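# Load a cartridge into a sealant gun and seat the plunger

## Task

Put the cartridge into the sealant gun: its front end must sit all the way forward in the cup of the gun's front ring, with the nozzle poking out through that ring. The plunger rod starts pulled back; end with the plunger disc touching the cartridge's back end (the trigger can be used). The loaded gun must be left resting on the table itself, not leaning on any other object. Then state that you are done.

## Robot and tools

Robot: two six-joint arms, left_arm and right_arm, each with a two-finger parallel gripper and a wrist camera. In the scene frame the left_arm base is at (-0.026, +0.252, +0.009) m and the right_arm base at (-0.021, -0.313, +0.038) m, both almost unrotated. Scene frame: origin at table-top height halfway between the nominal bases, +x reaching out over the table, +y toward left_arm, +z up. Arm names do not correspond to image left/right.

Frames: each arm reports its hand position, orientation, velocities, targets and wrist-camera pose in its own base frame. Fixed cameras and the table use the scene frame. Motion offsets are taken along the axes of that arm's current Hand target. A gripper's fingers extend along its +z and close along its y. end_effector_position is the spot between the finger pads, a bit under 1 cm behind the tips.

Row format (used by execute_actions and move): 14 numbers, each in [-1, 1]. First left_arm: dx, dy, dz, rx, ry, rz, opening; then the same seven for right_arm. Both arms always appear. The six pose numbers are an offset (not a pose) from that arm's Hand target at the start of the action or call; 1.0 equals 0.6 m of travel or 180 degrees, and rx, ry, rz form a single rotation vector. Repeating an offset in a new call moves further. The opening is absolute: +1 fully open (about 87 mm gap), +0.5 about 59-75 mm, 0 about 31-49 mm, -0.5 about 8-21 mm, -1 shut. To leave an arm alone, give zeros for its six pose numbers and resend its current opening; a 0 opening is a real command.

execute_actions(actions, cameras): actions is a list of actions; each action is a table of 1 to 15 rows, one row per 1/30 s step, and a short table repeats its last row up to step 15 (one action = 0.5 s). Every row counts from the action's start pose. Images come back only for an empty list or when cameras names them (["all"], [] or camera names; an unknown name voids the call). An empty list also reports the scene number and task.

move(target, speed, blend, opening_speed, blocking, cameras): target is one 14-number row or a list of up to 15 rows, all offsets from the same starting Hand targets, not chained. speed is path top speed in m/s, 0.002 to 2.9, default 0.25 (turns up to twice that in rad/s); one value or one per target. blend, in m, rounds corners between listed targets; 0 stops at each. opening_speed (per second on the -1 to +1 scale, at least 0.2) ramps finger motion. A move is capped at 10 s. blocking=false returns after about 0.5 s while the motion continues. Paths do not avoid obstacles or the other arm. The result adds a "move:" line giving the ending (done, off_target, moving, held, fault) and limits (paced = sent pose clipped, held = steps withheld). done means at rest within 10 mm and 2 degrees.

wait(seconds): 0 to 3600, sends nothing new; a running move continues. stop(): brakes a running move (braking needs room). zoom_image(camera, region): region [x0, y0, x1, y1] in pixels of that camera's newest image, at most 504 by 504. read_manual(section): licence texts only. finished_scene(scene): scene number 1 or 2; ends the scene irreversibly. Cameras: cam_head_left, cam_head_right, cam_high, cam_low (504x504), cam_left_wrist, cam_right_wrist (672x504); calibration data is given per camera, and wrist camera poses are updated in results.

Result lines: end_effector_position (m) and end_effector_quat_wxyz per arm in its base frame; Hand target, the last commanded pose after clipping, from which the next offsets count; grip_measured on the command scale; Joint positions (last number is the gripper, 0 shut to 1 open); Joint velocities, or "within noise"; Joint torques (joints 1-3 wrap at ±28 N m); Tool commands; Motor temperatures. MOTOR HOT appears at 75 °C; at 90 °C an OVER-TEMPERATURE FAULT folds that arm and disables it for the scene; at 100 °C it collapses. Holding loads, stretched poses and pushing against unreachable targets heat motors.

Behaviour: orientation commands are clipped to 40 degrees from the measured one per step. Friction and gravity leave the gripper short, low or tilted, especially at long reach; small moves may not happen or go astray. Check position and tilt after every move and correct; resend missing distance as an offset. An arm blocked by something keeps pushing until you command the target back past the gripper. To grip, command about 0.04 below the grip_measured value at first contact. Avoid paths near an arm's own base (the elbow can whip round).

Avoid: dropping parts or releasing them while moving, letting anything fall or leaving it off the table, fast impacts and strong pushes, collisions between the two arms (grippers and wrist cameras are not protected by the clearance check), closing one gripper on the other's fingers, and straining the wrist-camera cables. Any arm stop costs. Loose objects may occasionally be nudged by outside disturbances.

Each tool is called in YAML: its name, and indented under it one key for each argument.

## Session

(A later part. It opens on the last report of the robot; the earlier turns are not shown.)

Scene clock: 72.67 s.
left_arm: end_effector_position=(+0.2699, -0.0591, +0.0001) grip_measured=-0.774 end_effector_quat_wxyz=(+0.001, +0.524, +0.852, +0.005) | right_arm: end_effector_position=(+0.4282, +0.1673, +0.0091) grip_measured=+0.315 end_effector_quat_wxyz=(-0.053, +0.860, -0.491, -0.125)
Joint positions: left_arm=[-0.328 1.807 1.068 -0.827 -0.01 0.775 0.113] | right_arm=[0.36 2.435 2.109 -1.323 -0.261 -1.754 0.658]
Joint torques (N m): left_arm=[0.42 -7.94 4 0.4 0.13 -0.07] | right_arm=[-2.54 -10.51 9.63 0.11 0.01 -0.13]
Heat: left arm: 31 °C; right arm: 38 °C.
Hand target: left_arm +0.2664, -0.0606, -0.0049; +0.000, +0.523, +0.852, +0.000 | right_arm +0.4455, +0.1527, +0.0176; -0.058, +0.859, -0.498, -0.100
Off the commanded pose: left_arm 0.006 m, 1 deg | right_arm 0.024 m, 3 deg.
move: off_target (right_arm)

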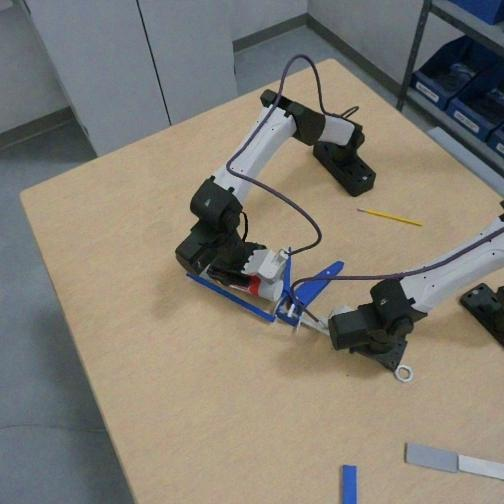

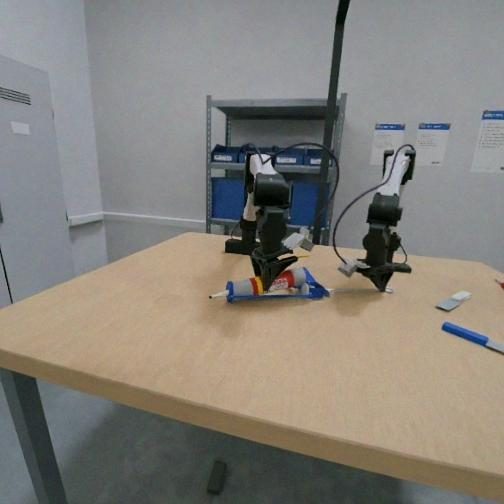

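move:
  target:
    - [0,0,0,0,0,0,-0.8,-0.033,-0.0075,0.0065,0,0.0,0.0139,-0.15]
    - [0,0,0,0,0,0,-0.8,-0.006,-0.0075,0.001,0,0.0,0.0139,-0.15]
  speed: 0.08
  cameras: ["cam_high","cam_low","cam_right_wrist"]

zoom_image:
  camera: "cam_low"
  region: [220, 240, 320, 310]

zoom_image:
  camera: "cam_high"
  region: [180, 230, 330, 340]

Scene clock: 75.67 s.
left_arm: end_effector_position=(+0.2699, -0.0591, +0.0001) grip_measured=-0.774 end_effector_quat_wxyz=(+0.001, +0.524, +0.852, +0.005) | right_arm: end_effector_position=(+0.4313, +0.1695, +0.0095) grip_measured=+0.315 end_effector_quat_wxyz=(-0.048, +0.849, -0.512, -0.122)
Joint positions: left_arm=[-0.328 1.807 1.068 -0.827 -0.01 0.775 0.113] | right_arm=[0.366 2.463 2.16 -1.344 -0.252 -1.7 0.658]
Joint torques (N m): left_arm=[0.38 -7.92 3.96 0.41 0.12 -0.06] | right_arm=[-2.25 -10.4 9.95 0.1 -0.08 -0.13]
Heat: left arm: 31 °C; right arm: 38 °C.
Hand target: left_arm +0.2664, -0.0606, -0.0049; +0.000, +0.523, +0.852, +0.000 | right_arm +0.4475, +0.1582, +0.0178; -0.056, +0.848, -0.517, -0.101
Off the commanded pose: left_arm 0.006 m, 1 deg | right_arm 0.022 m, 3 deg.
move: off_target (right_arm)
cam_right_wrist: T_world_to_cam=[[0.89238, 0.45101, -0.01592, -0.46258], [0.39838, -0.7707, 0.4973, -0.01456], [0.21202, -0.45012, -0.86743, 0.13542]] pos_world=[0.38988, 0.25837, 0.11734]

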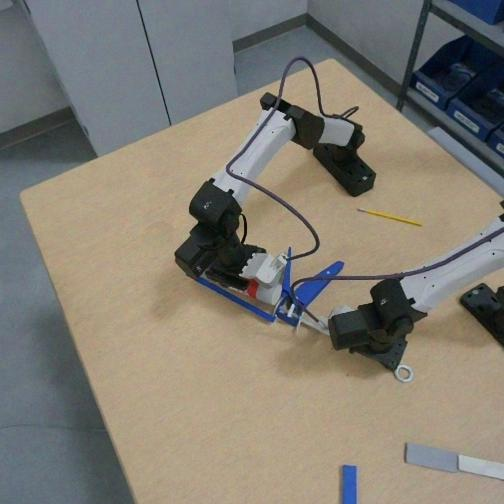

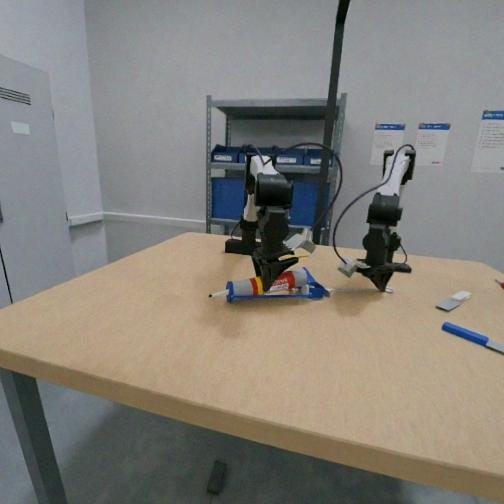

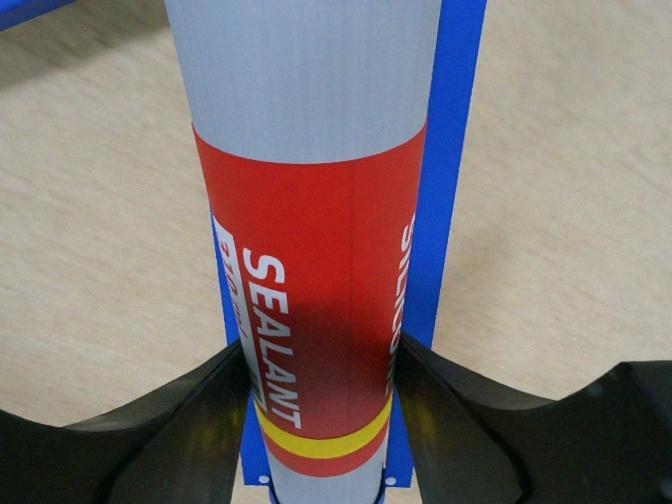

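Scaled by 5.040 from the camera's image (finer frame: 720x720).

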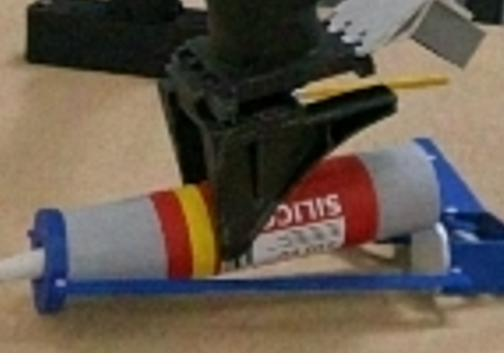

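Scaled by 3.360 from the camera's image (finer frame: 720x720).

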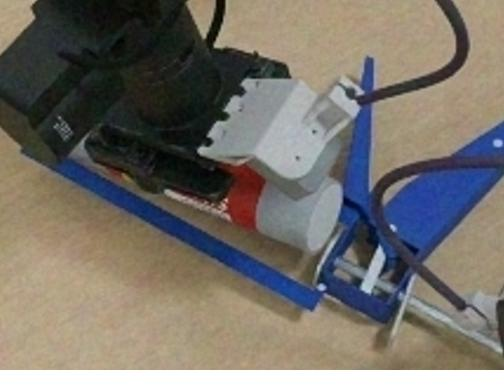

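move:
  target: [0,0,0,0,0,0,-0.8,0.003,0,0.008,0,0.02,0,-0.15]
  speed: 0.06
  cameras: ["cam_high","cam_low"]

zoom_image:
  camera: "cam_low"
  region: [220, 240, 320, 310]

zoom_image:
  camera: "cam_high"
  region: [180, 230, 330, 340]

Scene clock: 78.13 s.
left_arm: end_effector_position=(+0.2701, -0.0591, +0.0001) grip_measured=-0.774 end_effector_quat_wxyz=(+0.001, +0.524, +0.852, +0.006) | right_arm: end_effector_position=(+0.4331, +0.1698, +0.0094) grip_measured=+0.315 end_effector_quat_wxyz=(-0.045, +0.850, -0.512, -0.113)
Joint positions: left_arm=[-0.328 1.807 1.068 -0.827 -0.01 0.775 0.113] | right_arm=[0.372 2.463 2.16 -1.335 -0.235 -1.692 0.658]
Joint torques (N m): left_arm=[0.32 -7.92 3.96 0.41 0.12 -0.08] | right_arm=[-0.84 -10.99 6.99 0.43 0.34 0.05]
Heat: left arm: 31 °C; right arm: 38 °C.
Hand target: left_arm +0.2665, -0.0606, -0.0049; +0.000, +0.523, +0.852, +0.000 | right_arm +0.4478, +0.1576, +0.0127; -0.039, +0.851, -0.518, -0.075
Off the commanded pose: left_arm 0.006 m, 1 deg | right_arm 0.019 m, 5 deg.
move: off_target (right_arm)

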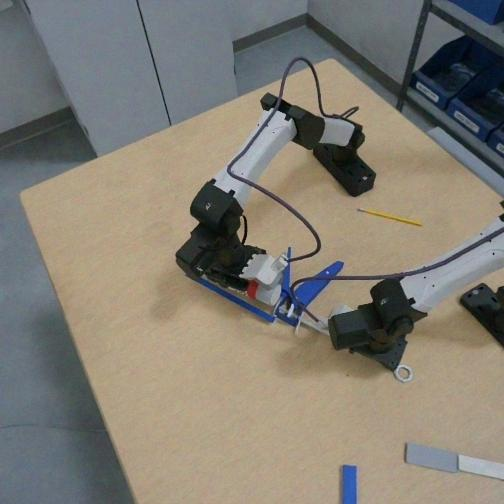

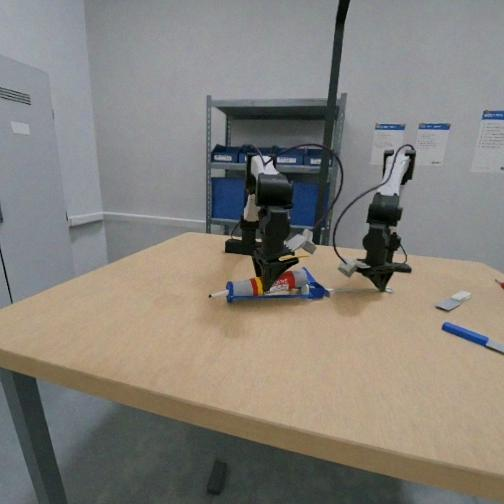

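Scaled by 5.040 from the camera's image (finer frame: 720x720).

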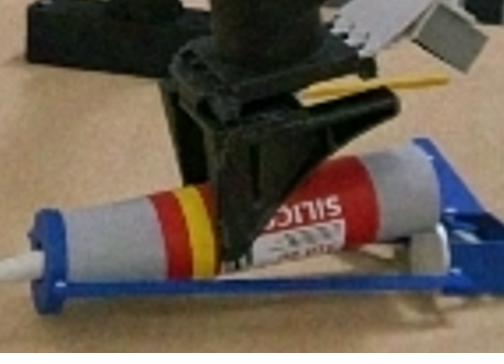

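Scaled by 3.360 from the camera's image (finer frame: 720x720).

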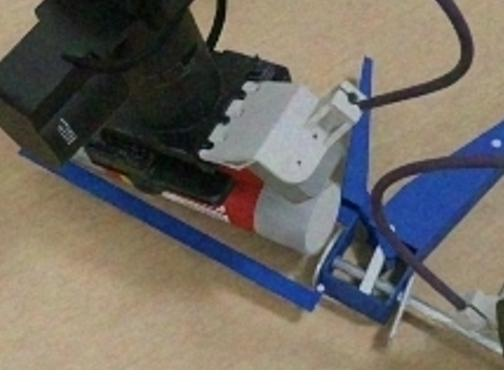

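move:
  target:
    - [0,0,0,0,0,0,-0.8,0.013,0,-0.022,0,-0.008,0,-0.15]
    - [0,0,0,0,0,0,-0.8,0.023,0,-0.024,0,-0.008,0,-0.15]
  speed: 0.06
  cameras: ["cam_high","cam_low"]

zoom_image:
  camera: "cam_low"
  region: [220, 240, 320, 310]

zoom_image:
  camera: "cam_high"
  region: [180, 230, 330, 340]

Scene clock: 80.20 s.
left_arm: end_effector_position=(+0.2708, -0.0603, -0.0001) grip_measured=-0.774 end_effector_quat_wxyz=(+0.003, +0.525, +0.851, +0.005) | right_arm: end_effector_position=(+0.4327, +0.1670, +0.0135) grip_measured=+0.315 end_effector_quat_wxyz=(-0.048, +0.852, -0.506, -0.125)
Joint positions: left_arm=[-0.33 1.807 1.068 -0.823 -0.008 0.775 0.113] | right_arm=[0.358 2.47 2.188 -1.372 -0.256 -1.722 0.658]
Joint torques (N m): left_arm=[0.59 -7.87 4.01 0.38 0.1 -0.07] | right_arm=[-3.28 -10.81 10.29 0.1 0.34 -0.07]
Heat: left arm: 31 °C; right arm: 38 °C.
Hand target: left_arm +0.2665, -0.0606, -0.0049; +0.000, +0.523, +0.852, +0.000 | right_arm +0.4552, +0.1434, +0.0246; -0.046, +0.850, -0.517, -0.085
Off the commanded pose: left_arm 0.006 m, 1 deg | right_arm 0.034 m, 5 deg.
move: off_target (right_arm)

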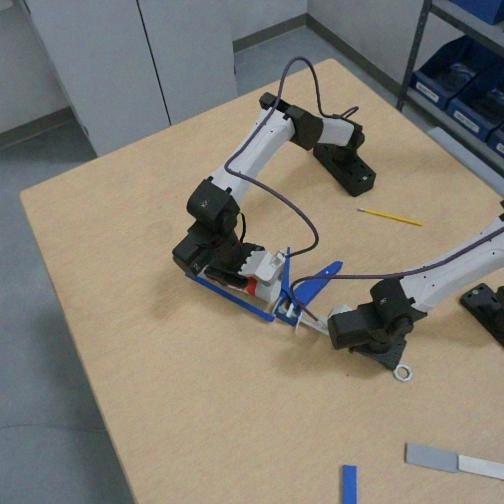

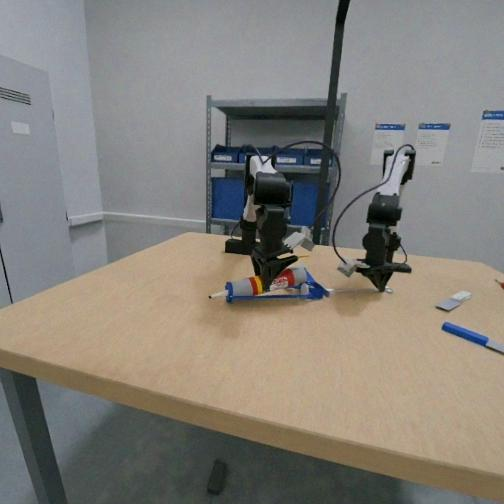

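Scaled by 5.040 from the camera's image (finer frame: 720x720).

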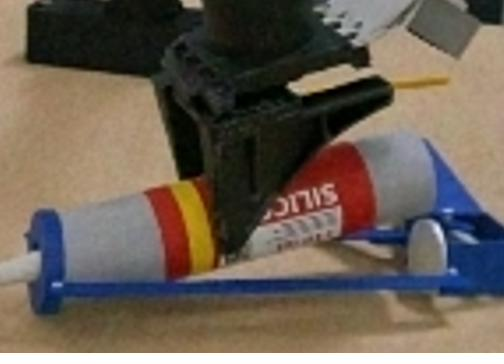

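Scaled by 3.360 from the camera's image (finer frame: 720x720).

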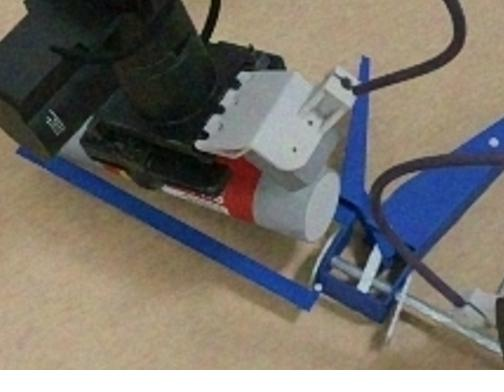

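move:
  target: [0,0,0,0,0,0,-0.8,0.0,0,0.022,0,0.03,0,-0.15]
  speed: 0.05
  cameras: ["cam_high","cam_low"]

zoom_image:
  camera: "cam_low"
  region: [220, 240, 320, 310]

zoom_image:
  camera: "cam_high"
  region: [180, 230, 330, 340]

Scene clock: 82.57 s.
left_arm: end_effector_position=(+0.2709, -0.0605, -0.0001) grip_measured=-0.775 end_effector_quat_wxyz=(+0.004, +0.525, +0.851, +0.005) | right_arm: end_effector_position=(+0.4352, +0.1670, +0.0060) grip_measured=+0.315 end_effector_quat_wxyz=(-0.035, +0.854, -0.510, -0.100)
Joint positions: left_arm=[-0.33 1.807 1.068 -0.822 -0.007 0.775 0.113] | right_arm=[0.378 2.47 2.159 -1.327 -0.201 -1.693 0.658]
Joint torques (N m): left_arm=[0.64 -7.92 3.97 0.37 0.1 -0.08] | right_arm=[-1.61 -11.64 6.37 0.48 0.67 0.07]
Heat: left arm: 31 °C; right arm: 39 °C.
Hand target: left_arm +0.2664, -0.0606, -0.0049; +0.000, +0.523, +0.852, +0.000 | right_arm +0.4540, +0.1456, +0.0117; -0.022, +0.853, -0.519, -0.045
Off the commanded pose: left_arm 0.006 m, 1 deg | right_arm 0.029 m, 7 deg.
move: off_target (right_arm)

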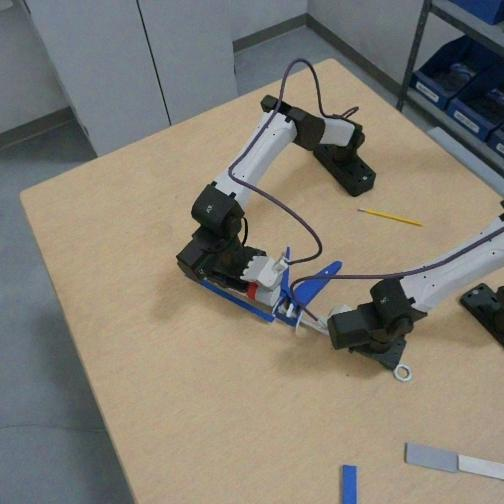

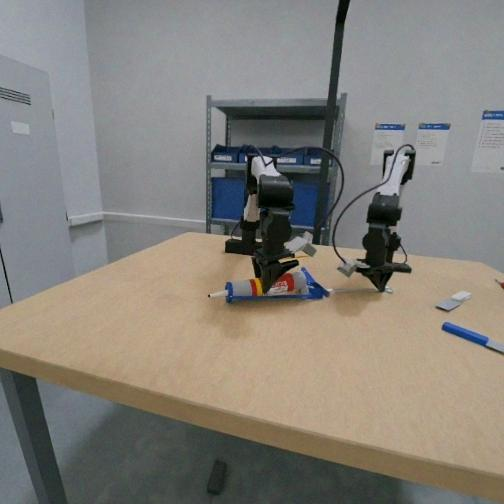

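Scaled by 5.040 from the camera's image (finer frame: 720x720).

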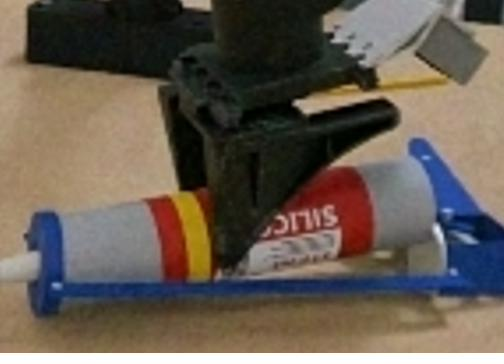

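Scaled by 3.360 from the camera's image (finer frame: 720x720).

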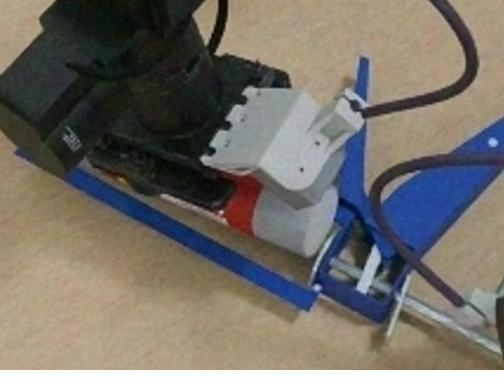

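move:
  target: [0,0,0,0,0,0,-0.8,0.0,0,0.018,0,0.03,0,-0.15]
  speed: 0.05
  cameras: ["cam_high","cam_low"]

zoom_image:
  camera: "cam_low"
  region: [220, 240, 320, 310]

zoom_image:
  camera: "cam_high"
  region: [180, 230, 330, 340]

Scene clock: 84.63 s.
left_arm: end_effector_position=(+0.2710, -0.0605, -0.0001) grip_measured=-0.775 end_effector_quat_wxyz=(+0.004, +0.525, +0.851, +0.005) | right_arm: end_effector_position=(+0.4354, +0.1659, -0.0040) grip_measured=+0.315 end_effector_quat_wxyz=(-0.004, +0.855, -0.515, -0.057)
Joint positions: left_arm=[-0.33 1.807 1.068 -0.822 -0.007 0.775 0.113] | right_arm=[0.416 2.47 2.113 -1.273 -0.097 -1.644 0.658]
Joint torques (N m): left_arm=[0.57 -7.86 3.99 0.38 0.1 -0.08] | right_arm=[-1.58 -12.04 4.74 0.65 0.63 -0.09]
Motor temperatures (°C): left_arm=[23 31 30 23 20 19 21] | right_arm=[21 40 30 25 22 24 21]
Heat: left arm: 31 °C; right arm: 40 °C.
Hand target: left_arm +0.2665, -0.0606, -0.0049; +0.000, +0.523, +0.852, +0.001 | right_arm +0.4534, +0.1465, +0.0009; +0.003, +0.854, -0.519, -0.005
Off the commanded pose: left_arm 0.007 m, 1 deg | right_arm 0.027 m, 6 deg.
move: off_target (right_arm)

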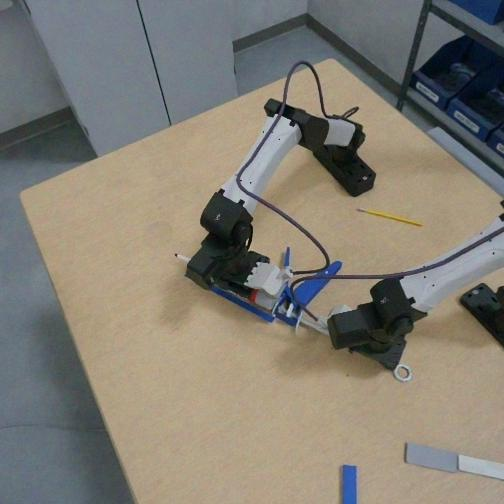

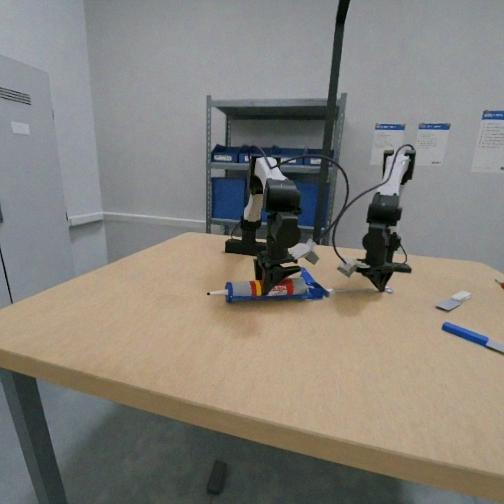

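Scaled by 5.040 from the camera's image (finer frame: 720x720).

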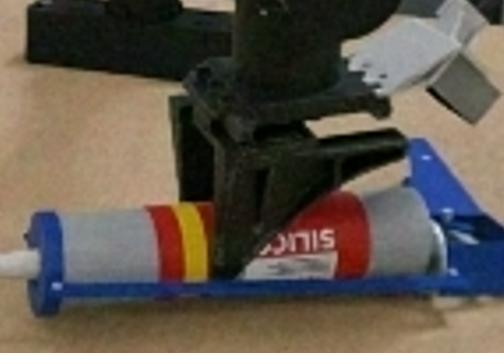

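Scaled by 3.360 from the camera's image (finer frame: 720x720).

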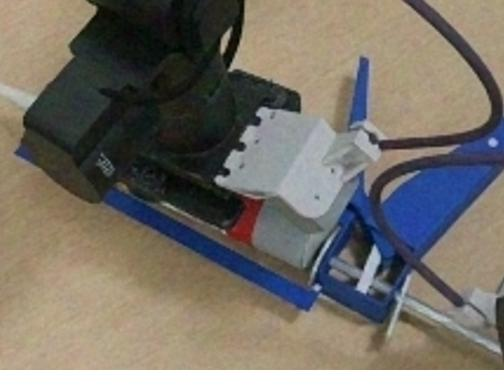

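move:
  target: [0,0,0,0,0,0,-0.8,-0.01,0,0.016,0,0.025,0,-0.15]
  speed: 0.06

move:
  target: [0,0,0,0,0,0,0.2,0,0,0,0,0,0,0.75]
  opening_speed: 1

wait:
  seconds: 0.4

move:
  target: [0,0,-0.14,0,0,0,0.2,-0.012,0,-0.18,0,0,0,0.75]
  speed: 0.25
  cameras: ["cam_high","cam_low","cam_right_wrist","cam_head_left"]

zoom_image:
  camera: "cam_high"
  region: [150, 230, 350, 340]

zoom_image:
  camera: "cam_low"
  region: [200, 240, 350, 310]

Scene clock: 86.70 s.
left_arm: end_effector_position=(+0.2710, -0.0605, -0.0001) grip_measured=-0.775 end_effector_quat_wxyz=(+0.004, +0.525, +0.851, +0.005) | right_arm: end_effector_position=(+0.4348, +0.1662, -0.0069) grip_measured=+0.315 end_effector_quat_wxyz=(+0.023, +0.856, -0.517, -0.011)
Joint positions: left_arm=[-0.33 1.807 1.068 -0.822 -0.007 0.775 0.113] | right_arm=[0.458 2.463 2.076 -1.234 0.008 -1.597 0.658]
Joint torques (N m): left_arm=[0.58 -7.9 3.99 0.39 0.08 -0.08] | right_arm=[-1.57 -11.17 3.66 0.85 0.45 -0.13]
Heat: left arm: 31 °C; right arm: 40 °C.
Hand target: left_arm +0.2665, -0.0606, -0.0049; +0.000, +0.523, +0.852, +0.001 | right_arm +0.4505, +0.1517, -0.0088; +0.023, +0.854, -0.519, +0.029
Off the commanded pose: left_arm 0.007 m, 1 deg | right_arm 0.021 m, 5 deg.
move: off_target (right_arm)

Scene clock: 88.13 s.
left_arm: end_effector_position=(+0.2770, -0.0586, +0.0008) grip_measured=+0.199 end_effector_quat_wxyz=(+0.012, +0.524, +0.851, +0.018) | right_arm: end_effector_position=(+0.4344, +0.1630, -0.0114) grip_measured=+0.749 end_effector_quat_wxyz=(+0.030, +0.859, -0.511, -0.007)
Joint positions: left_arm=[-0.33 1.804 1.068 -0.803 -0.029 0.775 0.599] | right_arm=[0.457 2.463 2.054 -1.219 0.021 -1.611 0.875]
Joint torques (N m): left_arm=[0.61 -7.65 4.11 0.25 0.3 -0.07] | right_arm=[-1.52 -11.48 4.92 0.75 0.32 0.02]
Heat: left arm: 31 °C; right arm: 40 °C.
Hand target: left_arm +0.2665, -0.0606, -0.0048; +0.000, +0.523, +0.852, +0.000 | right_arm +0.4505, +0.1518, -0.0087; +0.023, +0.854, -0.519, +0.029
Off the commanded pose: left_arm 0.012 m, 2 deg | right_arm 0.020 m, 4 deg.
move: done

Scene clock: 88.53 s.
left_arm: end_effector_position=(+0.2770, -0.0586, +0.0008) grip_measured=+0.199 end_effector_quat_wxyz=(+0.012, +0.524, +0.851, +0.018) | right_arm: end_effector_position=(+0.4344, +0.1630, -0.0114) grip_measured=+0.749 end_effector_quat_wxyz=(+0.030, +0.859, -0.511, -0.007)
Joint positions: left_arm=[-0.33 1.804 1.068 -0.803 -0.029 0.775 0.6] | right_arm=[0.457 2.463 2.054 -1.219 0.021 -1.611 0.875]
Joint torques (N m): left_arm=[0.64 -7.66 4.07 0.24 0.3 -0.08] | right_arm=[-1.54 -11.47 4.93 0.75 0.32 0.03]
Heat: left arm: 31 °C; right arm: 40 °C.
Hand target: left_arm +0.2665, -0.0606, -0.0048; +0.000, +0.523, +0.852, +0.000 | right_arm +0.4505, +0.1518, -0.0087; +0.023, +0.854, -0.519, +0.029
Tool commands: left_gripper/opening=+0.2 right_gripper/opening=+0.75
Off the commanded pose: left_arm 0.012 m, 2 deg | right_arm 0.020 m, 4 deg.
wait: 0.40 s; at rest by 0.17 s

Scene clock: 90.07 s.
left_arm: end_effector_position=(+0.2615, -0.0561, +0.0675) grip_measured=+0.200 end_effector_quat_wxyz=(-0.018, +0.525, +0.851, +0.003) | right_arm: end_effector_position=(+0.4419, +0.1639, +0.0914) grip_measured=+0.750 end_effector_quat_wxyz=(+0.020, +0.856, -0.516, +0.024)
Joint positions: left_arm=[-0.33 1.718 1.241 -1.128 -0.014 0.775 0.6] | right_arm=[0.466 2.454 2.442 -1.567 0.061 -1.589 0.875]
Joint torques (N m): left_arm=[0.62 -9.81 8.64 0.1 0.17 -0.06] | right_arm=[0.46 -10.51 8.5 0.18 -0.03 0.11]
Heat: left arm: 31 °C; right arm: 40 °C.
Hand target: left_arm +0.2664, -0.0606, +0.0791; +0.000, +0.523, +0.852, +0.000 | right_arm +0.4445, +0.1657, +0.0986; +0.023, +0.854, -0.519, +0.029
Off the commanded pose: left_arm 0.013 m, 2 deg | right_arm 0.008 m, 1 deg.
joint sent to its limit (right arm) — joint 4 (wrist pitch), lower limit. The joint targets still meet the commanded pose.
move: off_target (left_arm)
cam_right_wrist: T_world_to_cam=[[0.89104, 0.45331, 0.02353, -0.47167], [0.28697, -0.60273, 0.74455, -0.06467], [0.35169, -0.65668, -0.66715, 0.15538]] pos_world=[0.38419, 0.27687, 0.16291]
Images, in order (width x height): cam_head_left 504x504, cam_high 504x504, cam_low 504x504, cam_right_wrist 672x504.

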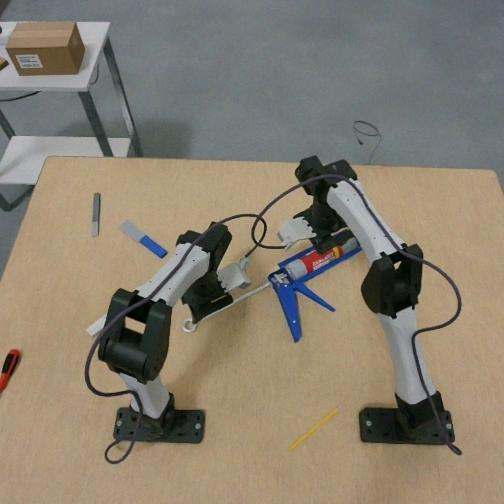

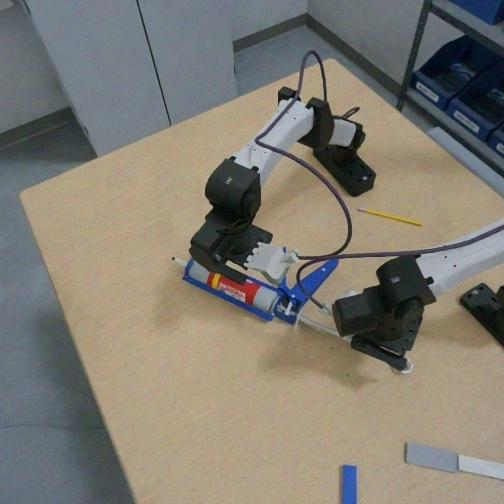

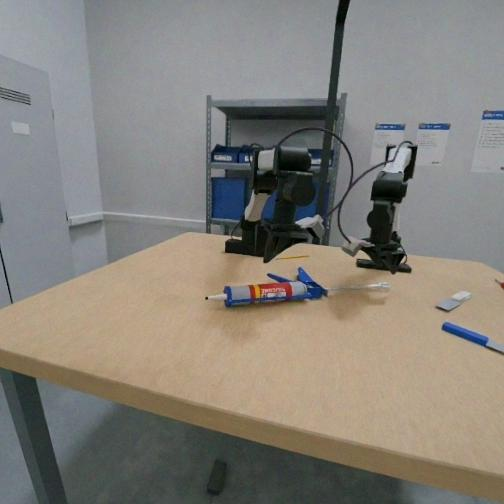

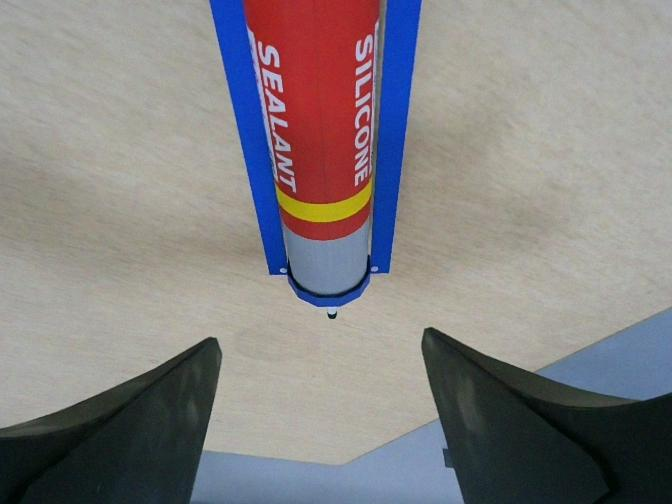

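Scaled by 2.520 from the camera's image (finer frame: 720x720).

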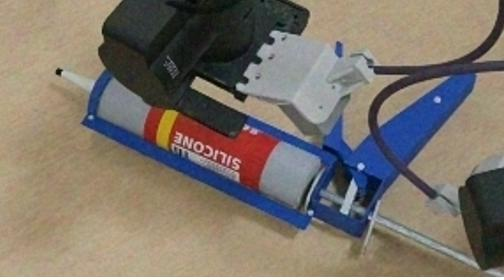

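Scaled by 3.360 from the camera's image (finer frame: 720x720).

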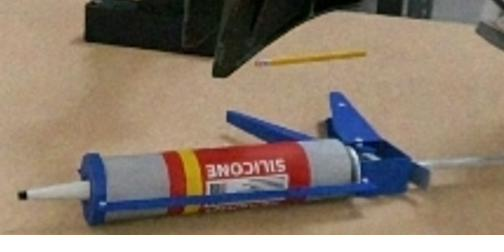

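move:
  target: [-0.05,0.05,-0.05,0,0,0,0.2,0,0,-0.03,0,-0.022,0,1]
  speed: 0.3

Scene clock: 92.90 s.
left_arm: end_effector_position=(+0.3036, -0.0706, +0.1078) grip_measured=+0.200 end_effector_quat_wxyz=(+0.001, +0.525, +0.851, +0.007) | right_arm: end_effector_position=(+0.4411, +0.1648, +0.0898) grip_measured=+1.000 end_effector_quat_wxyz=(+0.012, +0.855, -0.518, +0.010)
Joint positions: left_arm=[-0.33 1.827 1.539 -1.279 -0.013 0.775 0.6] | right_arm=[0.457 2.454 2.442 -1.567 0.03 -1.596 1]
Joint torques (N m): left_arm=[0.77 -7.21 8.92 0.1 0.14 -0.05] | right_arm=[-0.57 -14.71 8.02 0.18 -0.36 -0.13]
Heat: left arm: 32 °C; right arm: 41 °C.
Hand target: left_arm +0.3066, -0.0738, +0.1092; +0.000, +0.523, +0.852, +0.000 | right_arm +0.4441, +0.1669, +0.1165; +0.005, +0.854, -0.520, -0.001
Off the commanded pose: left_arm 0.005 m, 1 deg | right_arm 0.027 m, 1 deg.
joint sent to its limit (right arm) — joint 4 (wrist pitch), lower limit. The joint targets are off in orientation, not in position.
move: off_target (right_arm)

move:
  target: [0.17,0,0,0,0,0,0.2,-0.179,0.129,0.027,0,0,0.468,1]
  speed: 0.35
  cameras: ["cam_high","cam_right_wrist","cam_head_left","cam_low"]

zoom_image:
  camera: "cam_low"
  region: [200, 240, 350, 310]

Scene clock: 98.27 s.
left_arm: end_effector_position=(+0.2636, +0.0173, +0.1040) grip_measured=+0.200 end_effector_quat_wxyz=(-0.011, +0.522, +0.853, +0.001) | right_arm: end_effector_position=(+0.3255, +0.2216, +0.0814) grip_measured=+1.000 end_effector_quat_wxyz=(-0.034, -0.288, +0.957, -0.014)
Joint positions: left_arm=[-0.078 1.635 1.298 -1.253 -0.013 1.02 0.6] | right_arm=[0.599 2.333 2.183 -1.494 0.007 0.016 1]
Joint torques (N m): left_arm=[1.21 -10.24 5.22 0.19 0.15 0.08] | right_arm=[0.5 -14.95 5.29 0.38 -0.18 0.13]
Heat: left arm: 32 °C; right arm: 43 °C.
Hand target: left_arm +0.2604, +0.0172, +0.1092; +0.000, +0.523, +0.852, +0.000 | right_arm +0.3258, +0.2266, +0.1006; -0.004, -0.285, +0.958, -0.003
Off the commanded pose: left_arm 0.006 m, 1 deg | right_arm 0.020 m, 4 deg.
move: off_target (right_arm)
cam_right_wrist: T_world_to_cam=[[0.53971, -0.84083, 0.04133, 0.00584], [-0.57141, -0.32984, 0.75146, 0.22926], [-0.61822, -0.42919, -0.65848, 0.49225]] pos_world=[0.43217, 0.2918, 0.15161]
Images, in order (width x height): cam_head_left 504x504, cam_high 504x504, cam_low 504x504, cam_right_wrist 672x504.

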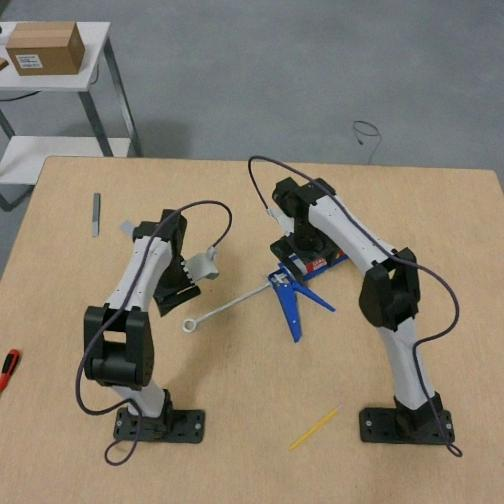

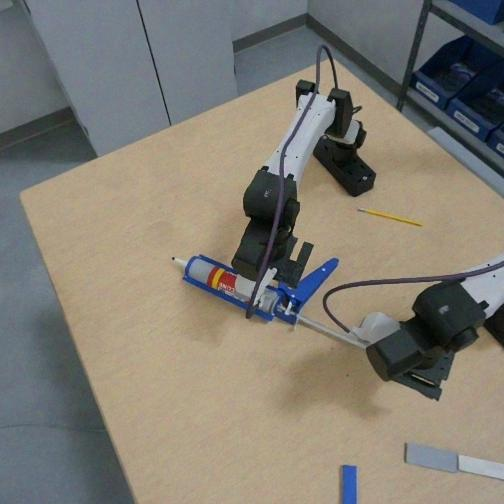

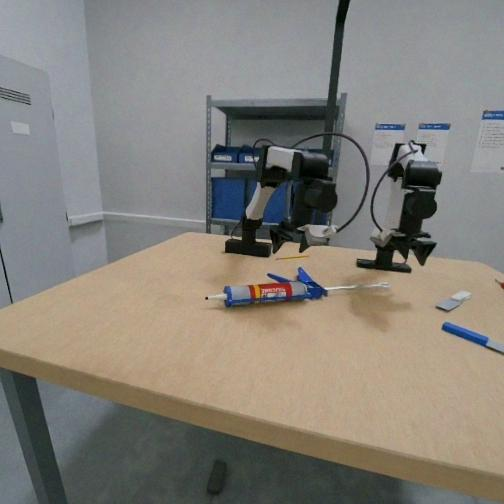

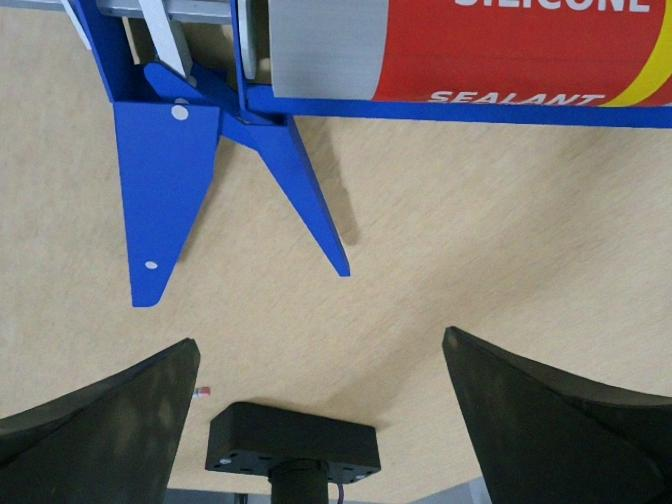

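Scaled by 3.360 from the camera's image (finer frame: 720x720).

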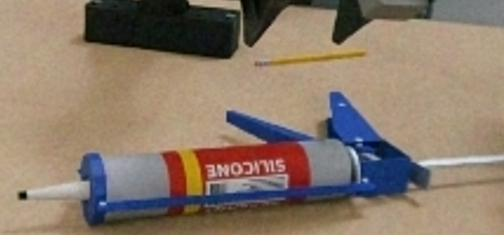

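move:
  target: [0,0,0,0,0,0,0.2,-0.0197,0.0755,0.09,0,0,0.0095,1]
  speed: 0.25
  cameras: ["cam_right_wrist"]

Scene clock: 101.03 s.
left_arm: end_effector_position=(+0.2636, +0.0173, +0.1040) grip_measured=+0.200 end_effector_quat_wxyz=(-0.011, +0.522, +0.853, +0.001) | right_arm: end_effector_position=(+0.3110, +0.2686, +0.0515) grip_measured=+1.000 end_effector_quat_wxyz=(-0.003, -0.276, +0.961, -0.005)
Joint positions: left_arm=[-0.078 1.635 1.298 -1.253 -0.013 1.02 0.6] | right_arm=[0.701 2.332 2.076 -1.324 0.006 0.142 1]
Joint torques (N m): left_arm=[1.24 -10.25 5.26 0.18 0.15 0.08] | right_arm=[0.09 -9.58 5.45 0.53 -0.16 0.11]
Heat: left arm: 33 °C; right arm: 43 °C.
Hand target: left_arm +0.2604, +0.0172, +0.1092; +0.000, +0.523, +0.852, +0.000 | right_arm +0.3106, +0.2705, +0.0464; -0.005, -0.271, +0.963, -0.003
Off the commanded pose: left_arm 0.006 m, 1 deg | right_arm 0.006 m, 1 deg.
move: done
cam_right_wrist: T_world_to_cam=[[0.51649, -0.85537, 0.03964, 0.0656], [-0.61903, -0.341, 0.70748, 0.27893], [-0.59164, -0.38994, -0.70562, 0.46732]] pos_world=[0.41527, 0.33346, 0.12981]

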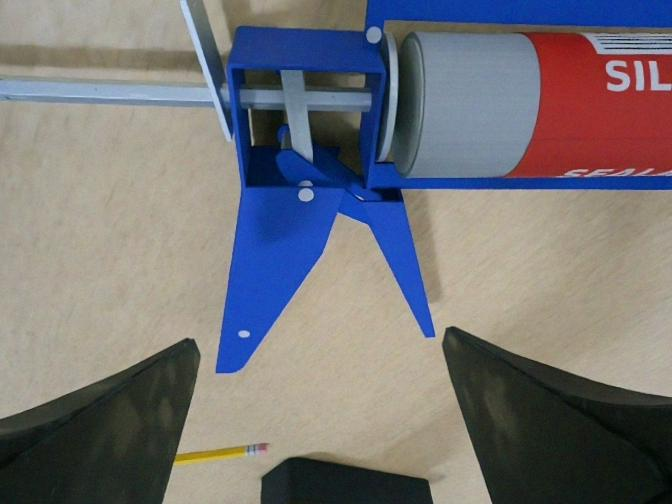

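move:
  target: [0,0,0,0,0,0,0.2,0.0112,-0.003,0.1057,0,0,0,1]
  speed: 0.1
  cameras: ["cam_right_wrist"]

Scene clock: 103.13 s.
left_arm: end_effector_position=(+0.2636, +0.0173, +0.1040) grip_measured=+0.200 end_effector_quat_wxyz=(-0.011, +0.522, +0.853, +0.001) | right_arm: end_effector_position=(+0.3010, +0.2602, -0.0056) grip_measured=+1.000 end_effector_quat_wxyz=(-0.013, -0.275, +0.961, -0.009)
Joint positions: left_arm=[-0.078 1.635 1.298 -1.253 -0.013 1.02 0.6] | right_arm=[0.701 2.332 1.843 -1.112 0.006 0.143 1]
Joint torques (N m): left_arm=[1.22 -10.26 5.19 0.18 0.15 0.08] | right_arm=[-0.13 -8.59 4.93 0.89 -0.15 0.07]
Heat: left arm: 33 °C; right arm: 42 °C.
Hand target: left_arm +0.2604, +0.0172, +0.1092; +0.000, +0.523, +0.852, +0.000 | right_arm +0.3053, +0.2648, -0.0170; -0.005, -0.271, +0.963, -0.003
Off the commanded pose: left_arm 0.006 m, 1 deg | right_arm 0.013 m, 1 deg.
move: off_target (right_arm)
cam_right_wrist: T_world_to_cam=[[0.51619, -0.85539, 0.0431, 0.06597], [-0.60783, -0.33042, 0.72206, 0.30437], [-0.6034, -0.39891, -0.69049, 0.42374]] pos_world=[0.40664, 0.32604, 0.06997]

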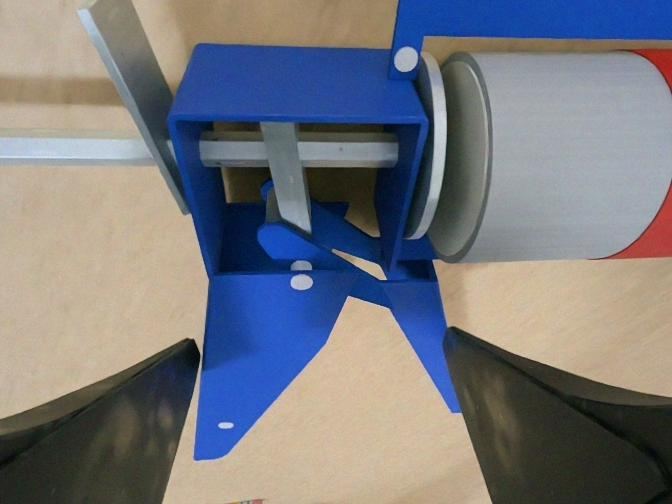

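move:
  target: [0,0,0,0,0,0,0.2,-0.007,0.001,0.01,0,0,0,1]
  speed: 0.1
  cameras: ["cam_right_wrist"]

Scene clock: 104.17 s.
left_arm: end_effector_position=(+0.2636, +0.0173, +0.1040) grip_measured=+0.200 end_effector_quat_wxyz=(-0.011, +0.522, +0.853, +0.001) | right_arm: end_effector_position=(+0.3011, +0.2599, -0.0060) grip_measured=+1.000 end_effector_quat_wxyz=(-0.013, -0.275, +0.961, -0.010)
Joint positions: left_arm=[-0.078 1.635 1.298 -1.253 -0.013 1.02 0.6] | right_arm=[0.701 2.333 1.843 -1.112 0.008 0.144 1]
Joint torques (N m): left_arm=[1.2 -10.25 5.26 0.17 0.17 0.09] | right_arm=[-0.14 -6.86 6.27 0.97 -0.17 0.07]
Heat: left arm: 33 °C; right arm: 42 °C.
Hand target: left_arm +0.2604, +0.0172, +0.1092; +0.000, +0.523, +0.852, +0.000 | right_arm +0.3085, +0.2675, -0.0230; -0.005, -0.271, +0.963, -0.003
Off the commanded pose: left_arm 0.006 m, 1 deg | right_arm 0.020 m, 1 deg.
move: off_target (right_arm)
cam_right_wrist: T_world_to_cam=[[0.51552, -0.85569, 0.04503, 0.066], [-0.60851, -0.32859, 0.72232, 0.30432], [-0.60329, -0.39977, -0.69009, 0.42365]] pos_world=[0.40674, 0.32583, 0.06957]

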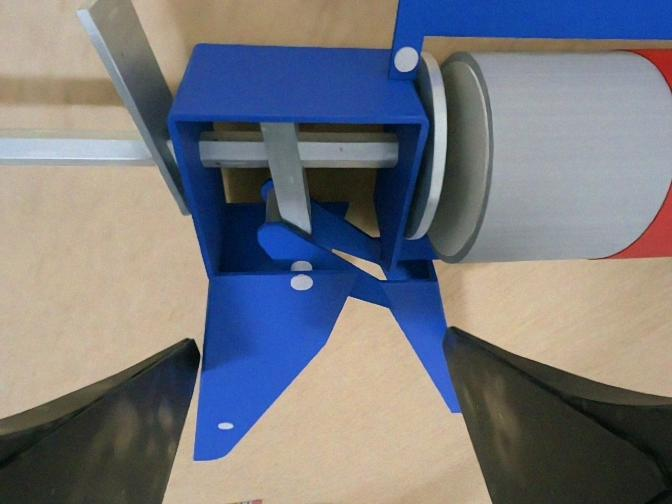

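move:
  target:
    - [0,0,0,0,0,0,0.2,-0.0035,-0.0022,-0.05,0,0,0,1]
    - [0,0,0,0,0,0,0.2,-0.0035,-0.0022,-0.01,0,0,0,1]
  speed: 0.12
  cameras: ["cam_right_wrist"]

Scene clock: 107.00 s.
left_arm: end_effector_position=(+0.2636, +0.0173, +0.1040) grip_measured=+0.200 end_effector_quat_wxyz=(-0.011, +0.522, +0.853, +0.001) | right_arm: end_effector_position=(+0.3116, +0.2682, -0.0079) grip_measured=+1.000 end_effector_quat_wxyz=(+0.002, -0.274, +0.962, -0.004)
Joint positions: left_arm=[-0.078 1.635 1.298 -1.253 -0.013 1.02 0.6] | right_arm=[0.7 2.357 1.884 -1.097 0.009 0.144 1]
Joint torques (N m): left_arm=[1.21 -10.22 5.23 0.18 0.15 0.08] | right_arm=[-0.34 -8.76 5.39 0.53 -0.18 0.05]
Heat: left arm: 34 °C; right arm: 41 °C.
Hand target: left_arm +0.2604, +0.0172, +0.1092; +0.000, +0.523, +0.852, +0.000 | right_arm +0.3111, +0.2676, -0.0170; -0.004, -0.271, +0.963, -0.003
Off the commanded pose: left_arm 0.006 m, 1 deg | right_arm 0.009 m, 1 deg.
move: done
cam_right_wrist: T_world_to_cam=[[0.51388, -0.85689, 0.04087, 0.0686], [-0.62611, -0.34206, 0.7007, 0.32375], [-0.58644, -0.38566, -0.71228, 0.42278]] pos_world=[0.41539, 0.33258, 0.07148]

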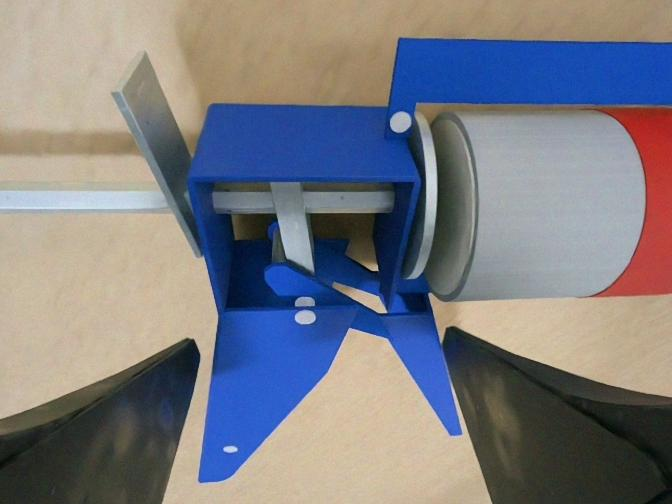

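move:
  target: [0,0,0,0,0,0,0.2,0,0,0.007,0,0,0,1]
  speed: 0.1

move:
  target: [0,0,0,0,0,0,0.2,0,0,0,0,0,0,0.35]
  opening_speed: 0.5
  cameras: ["cam_right_wrist"]

Scene clock: 108.97 s.
left_arm: end_effector_position=(+0.2636, +0.0173, +0.1040) grip_measured=+0.200 end_effector_quat_wxyz=(-0.011, +0.522, +0.853, +0.001) | right_arm: end_effector_position=(+0.3114, +0.2680, -0.0119) grip_measured=+1.000 end_effector_quat_wxyz=(+0.001, -0.274, +0.962, -0.004)
Joint positions: left_arm=[-0.078 1.635 1.298 -1.253 -0.013 1.02 0.6] | right_arm=[0.7 2.362 1.875 -1.086 0.009 0.144 1]
Joint torques (N m): left_arm=[1.21 -10.18 5.24 0.17 0.15 0.09] | right_arm=[-0.36 -8.66 5.31 0.59 -0.18 0.03]
Heat: left arm: 34 °C; right arm: 41 °C.
Hand target: left_arm +0.2604, +0.0172, +0.1092; +0.000, +0.523, +0.852, +0.000 | right_arm +0.3111, +0.2675, -0.0213; -0.005, -0.271, +0.963, -0.003
Off the commanded pose: left_arm 0.006 m, 1 deg | right_arm 0.009 m, 1 deg.
move: done

Scene clock: 110.47 s.
left_arm: end_effector_position=(+0.2636, +0.0173, +0.1040) grip_measured=+0.200 end_effector_quat_wxyz=(-0.011, +0.522, +0.853, +0.001) | right_arm: end_effector_position=(+0.3070, +0.2622, -0.0126) grip_measured=+0.438 end_effector_quat_wxyz=(-0.011, -0.271, +0.963, -0.010)
Joint positions: left_arm=[-0.078 1.635 1.298 -1.253 -0.013 1.02 0.6] | right_arm=[0.696 2.363 1.869 -1.106 0.01 0.148 0.719]
Joint torques (N m): left_arm=[1.25 -10.24 5.24 0.18 0.16 0.08] | right_arm=[-0.05 -8.85 5.85 0.75 -0.2 -0.01]
Heat: left arm: 34 °C; right arm: 41 °C.
Hand target: left_arm +0.2604, +0.0172, +0.1092; +0.000, +0.523, +0.852, +0.000 | right_arm +0.3111, +0.2676, -0.0212; -0.005, -0.271, +0.963, -0.003
Off the commanded pose: left_arm 0.006 m, 1 deg | right_arm 0.011 m, 1 deg.
move: done
cam_right_wrist: T_world_to_cam=[[0.50791, -0.86015, 0.04669, 0.06881], [-0.6136, -0.32322, 0.72043, 0.31359], [-0.60458, -0.39456, -0.69196, 0.42256]] pos_world=[0.41294, 0.32726, 0.06326]

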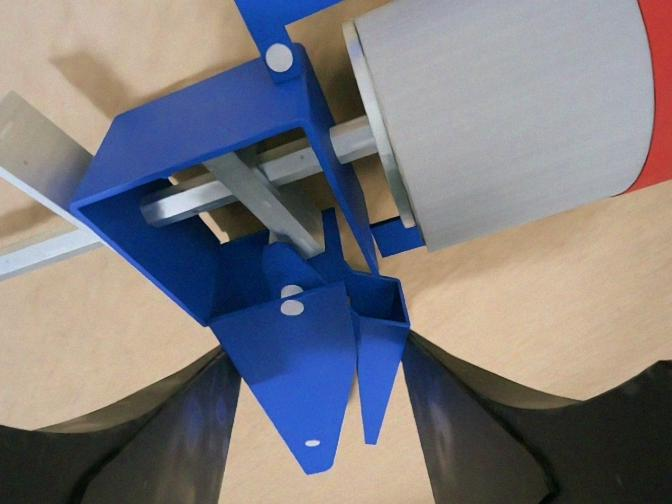

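move:
  target: [0,0,0,0,0,0,0.2,0,0,0,0,0,0,1]
  opening_speed: 1

move:
  target: [0,0,0,0,0,0,0.2,0,0,-0.2,0,0,0,1]
  speed: 0.25
  cameras: ["cam_high","cam_low","cam_right_wrist"]

zoom_image:
  camera: "cam_low"
  region: [190, 250, 330, 320]

zoom_image:
  camera: "cam_high"
  region: [150, 220, 350, 340]

Scene clock: 112.23 s.
left_arm: end_effector_position=(+0.2636, +0.0173, +0.1040) grip_measured=+0.200 end_effector_quat_wxyz=(-0.011, +0.522, +0.853, +0.001) | right_arm: end_effector_position=(+0.3148, +0.2683, -0.0143) grip_measured=+0.999 end_effector_quat_wxyz=(+0.007, -0.271, +0.963, -0.003)
Joint positions: left_arm=[-0.078 1.635 1.298 -1.253 -0.013 1.02 0.6] | right_arm=[0.696 2.363 1.869 -1.066 0.012 0.148 0.999]
Joint torques (N m): left_arm=[1.26 -10.26 5.24 0.18 0.16 0.09] | right_arm=[-0.06 -8.79 5.96 0.39 -0.22 0]
Heat: left arm: 35 °C; right arm: 41 °C.
Hand target: left_arm +0.2604, +0.0172, +0.1092; +0.000, +0.523, +0.852, +0.000 | right_arm +0.3111, +0.2677, -0.0212; -0.004, -0.271, +0.963, -0.003
Off the commanded pose: left_arm 0.006 m, 1 deg | right_arm 0.008 m, 1 deg.
move: done

Scene clock: 114.00 s.
left_arm: end_effector_position=(+0.2636, +0.0173, +0.1040) grip_measured=+0.200 end_effector_quat_wxyz=(-0.011, +0.522, +0.853, +0.001) | right_arm: end_effector_position=(+0.3099, +0.2642, +0.0935) grip_measured=+1.000 end_effector_quat_wxyz=(-0.011, -0.271, +0.962, -0.011)
Joint positions: left_arm=[-0.078 1.635 1.298 -1.253 -0.013 1.02 0.6] | right_arm=[0.696 2.358 2.285 -1.527 0.012 0.147 1]
Joint torques (N m): left_arm=[1.25 -10.24 5.26 0.18 0.15 0.08] | right_arm=[0.05 -10 8.7 0.27 -0.22 0]
Heat: left arm: 35 °C; right arm: 41 °C.
Hand target: left_arm +0.2604, +0.0172, +0.1092; +0.000, +0.523, +0.852, +0.000 | right_arm +0.3118, +0.2686, +0.0987; -0.005, -0.271, +0.963, -0.003
Off the commanded pose: left_arm 0.006 m, 1 deg | right_arm 0.007 m, 1 deg.
move: done
cam_right_wrist: T_world_to_cam=[[0.50863, -0.85961, 0.04865, 0.06346], [-0.61369, -0.32232, 0.72076, 0.23933], [-0.60389, -0.39645, -0.69147, 0.49885]] pos_world=[0.41584, 0.32946, 0.16936]

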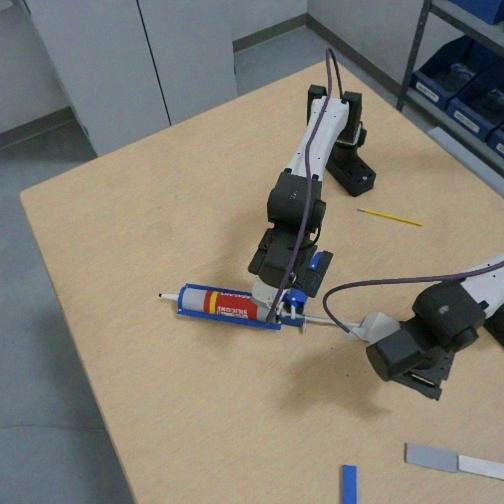

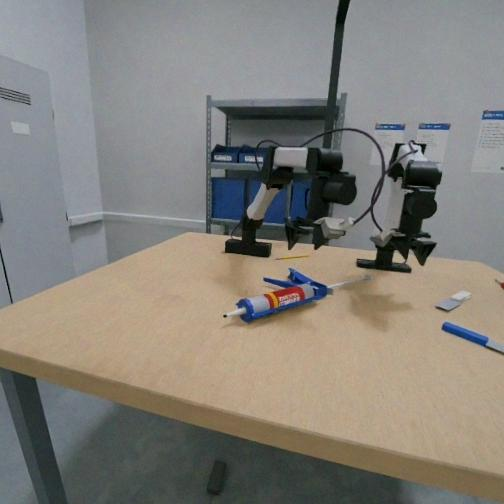

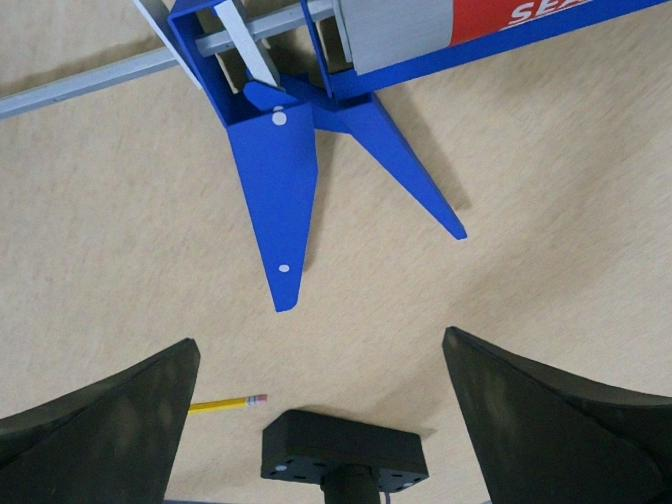

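Scaled by 3.600 from the camera's image (finer frame: 720x720).

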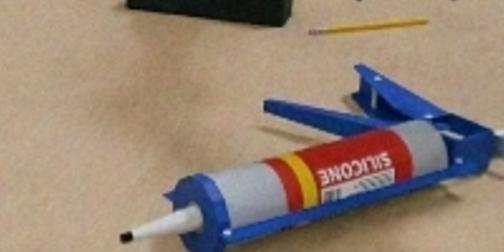

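Scaled by 2.520 from the camera's image (finer frame: 720x720).

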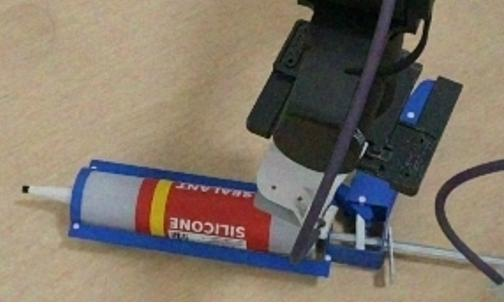

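Seated and the disc is against the cartridge's rear. Done.

finished_scene:
  scene: 2

The scene is finished: the task was done.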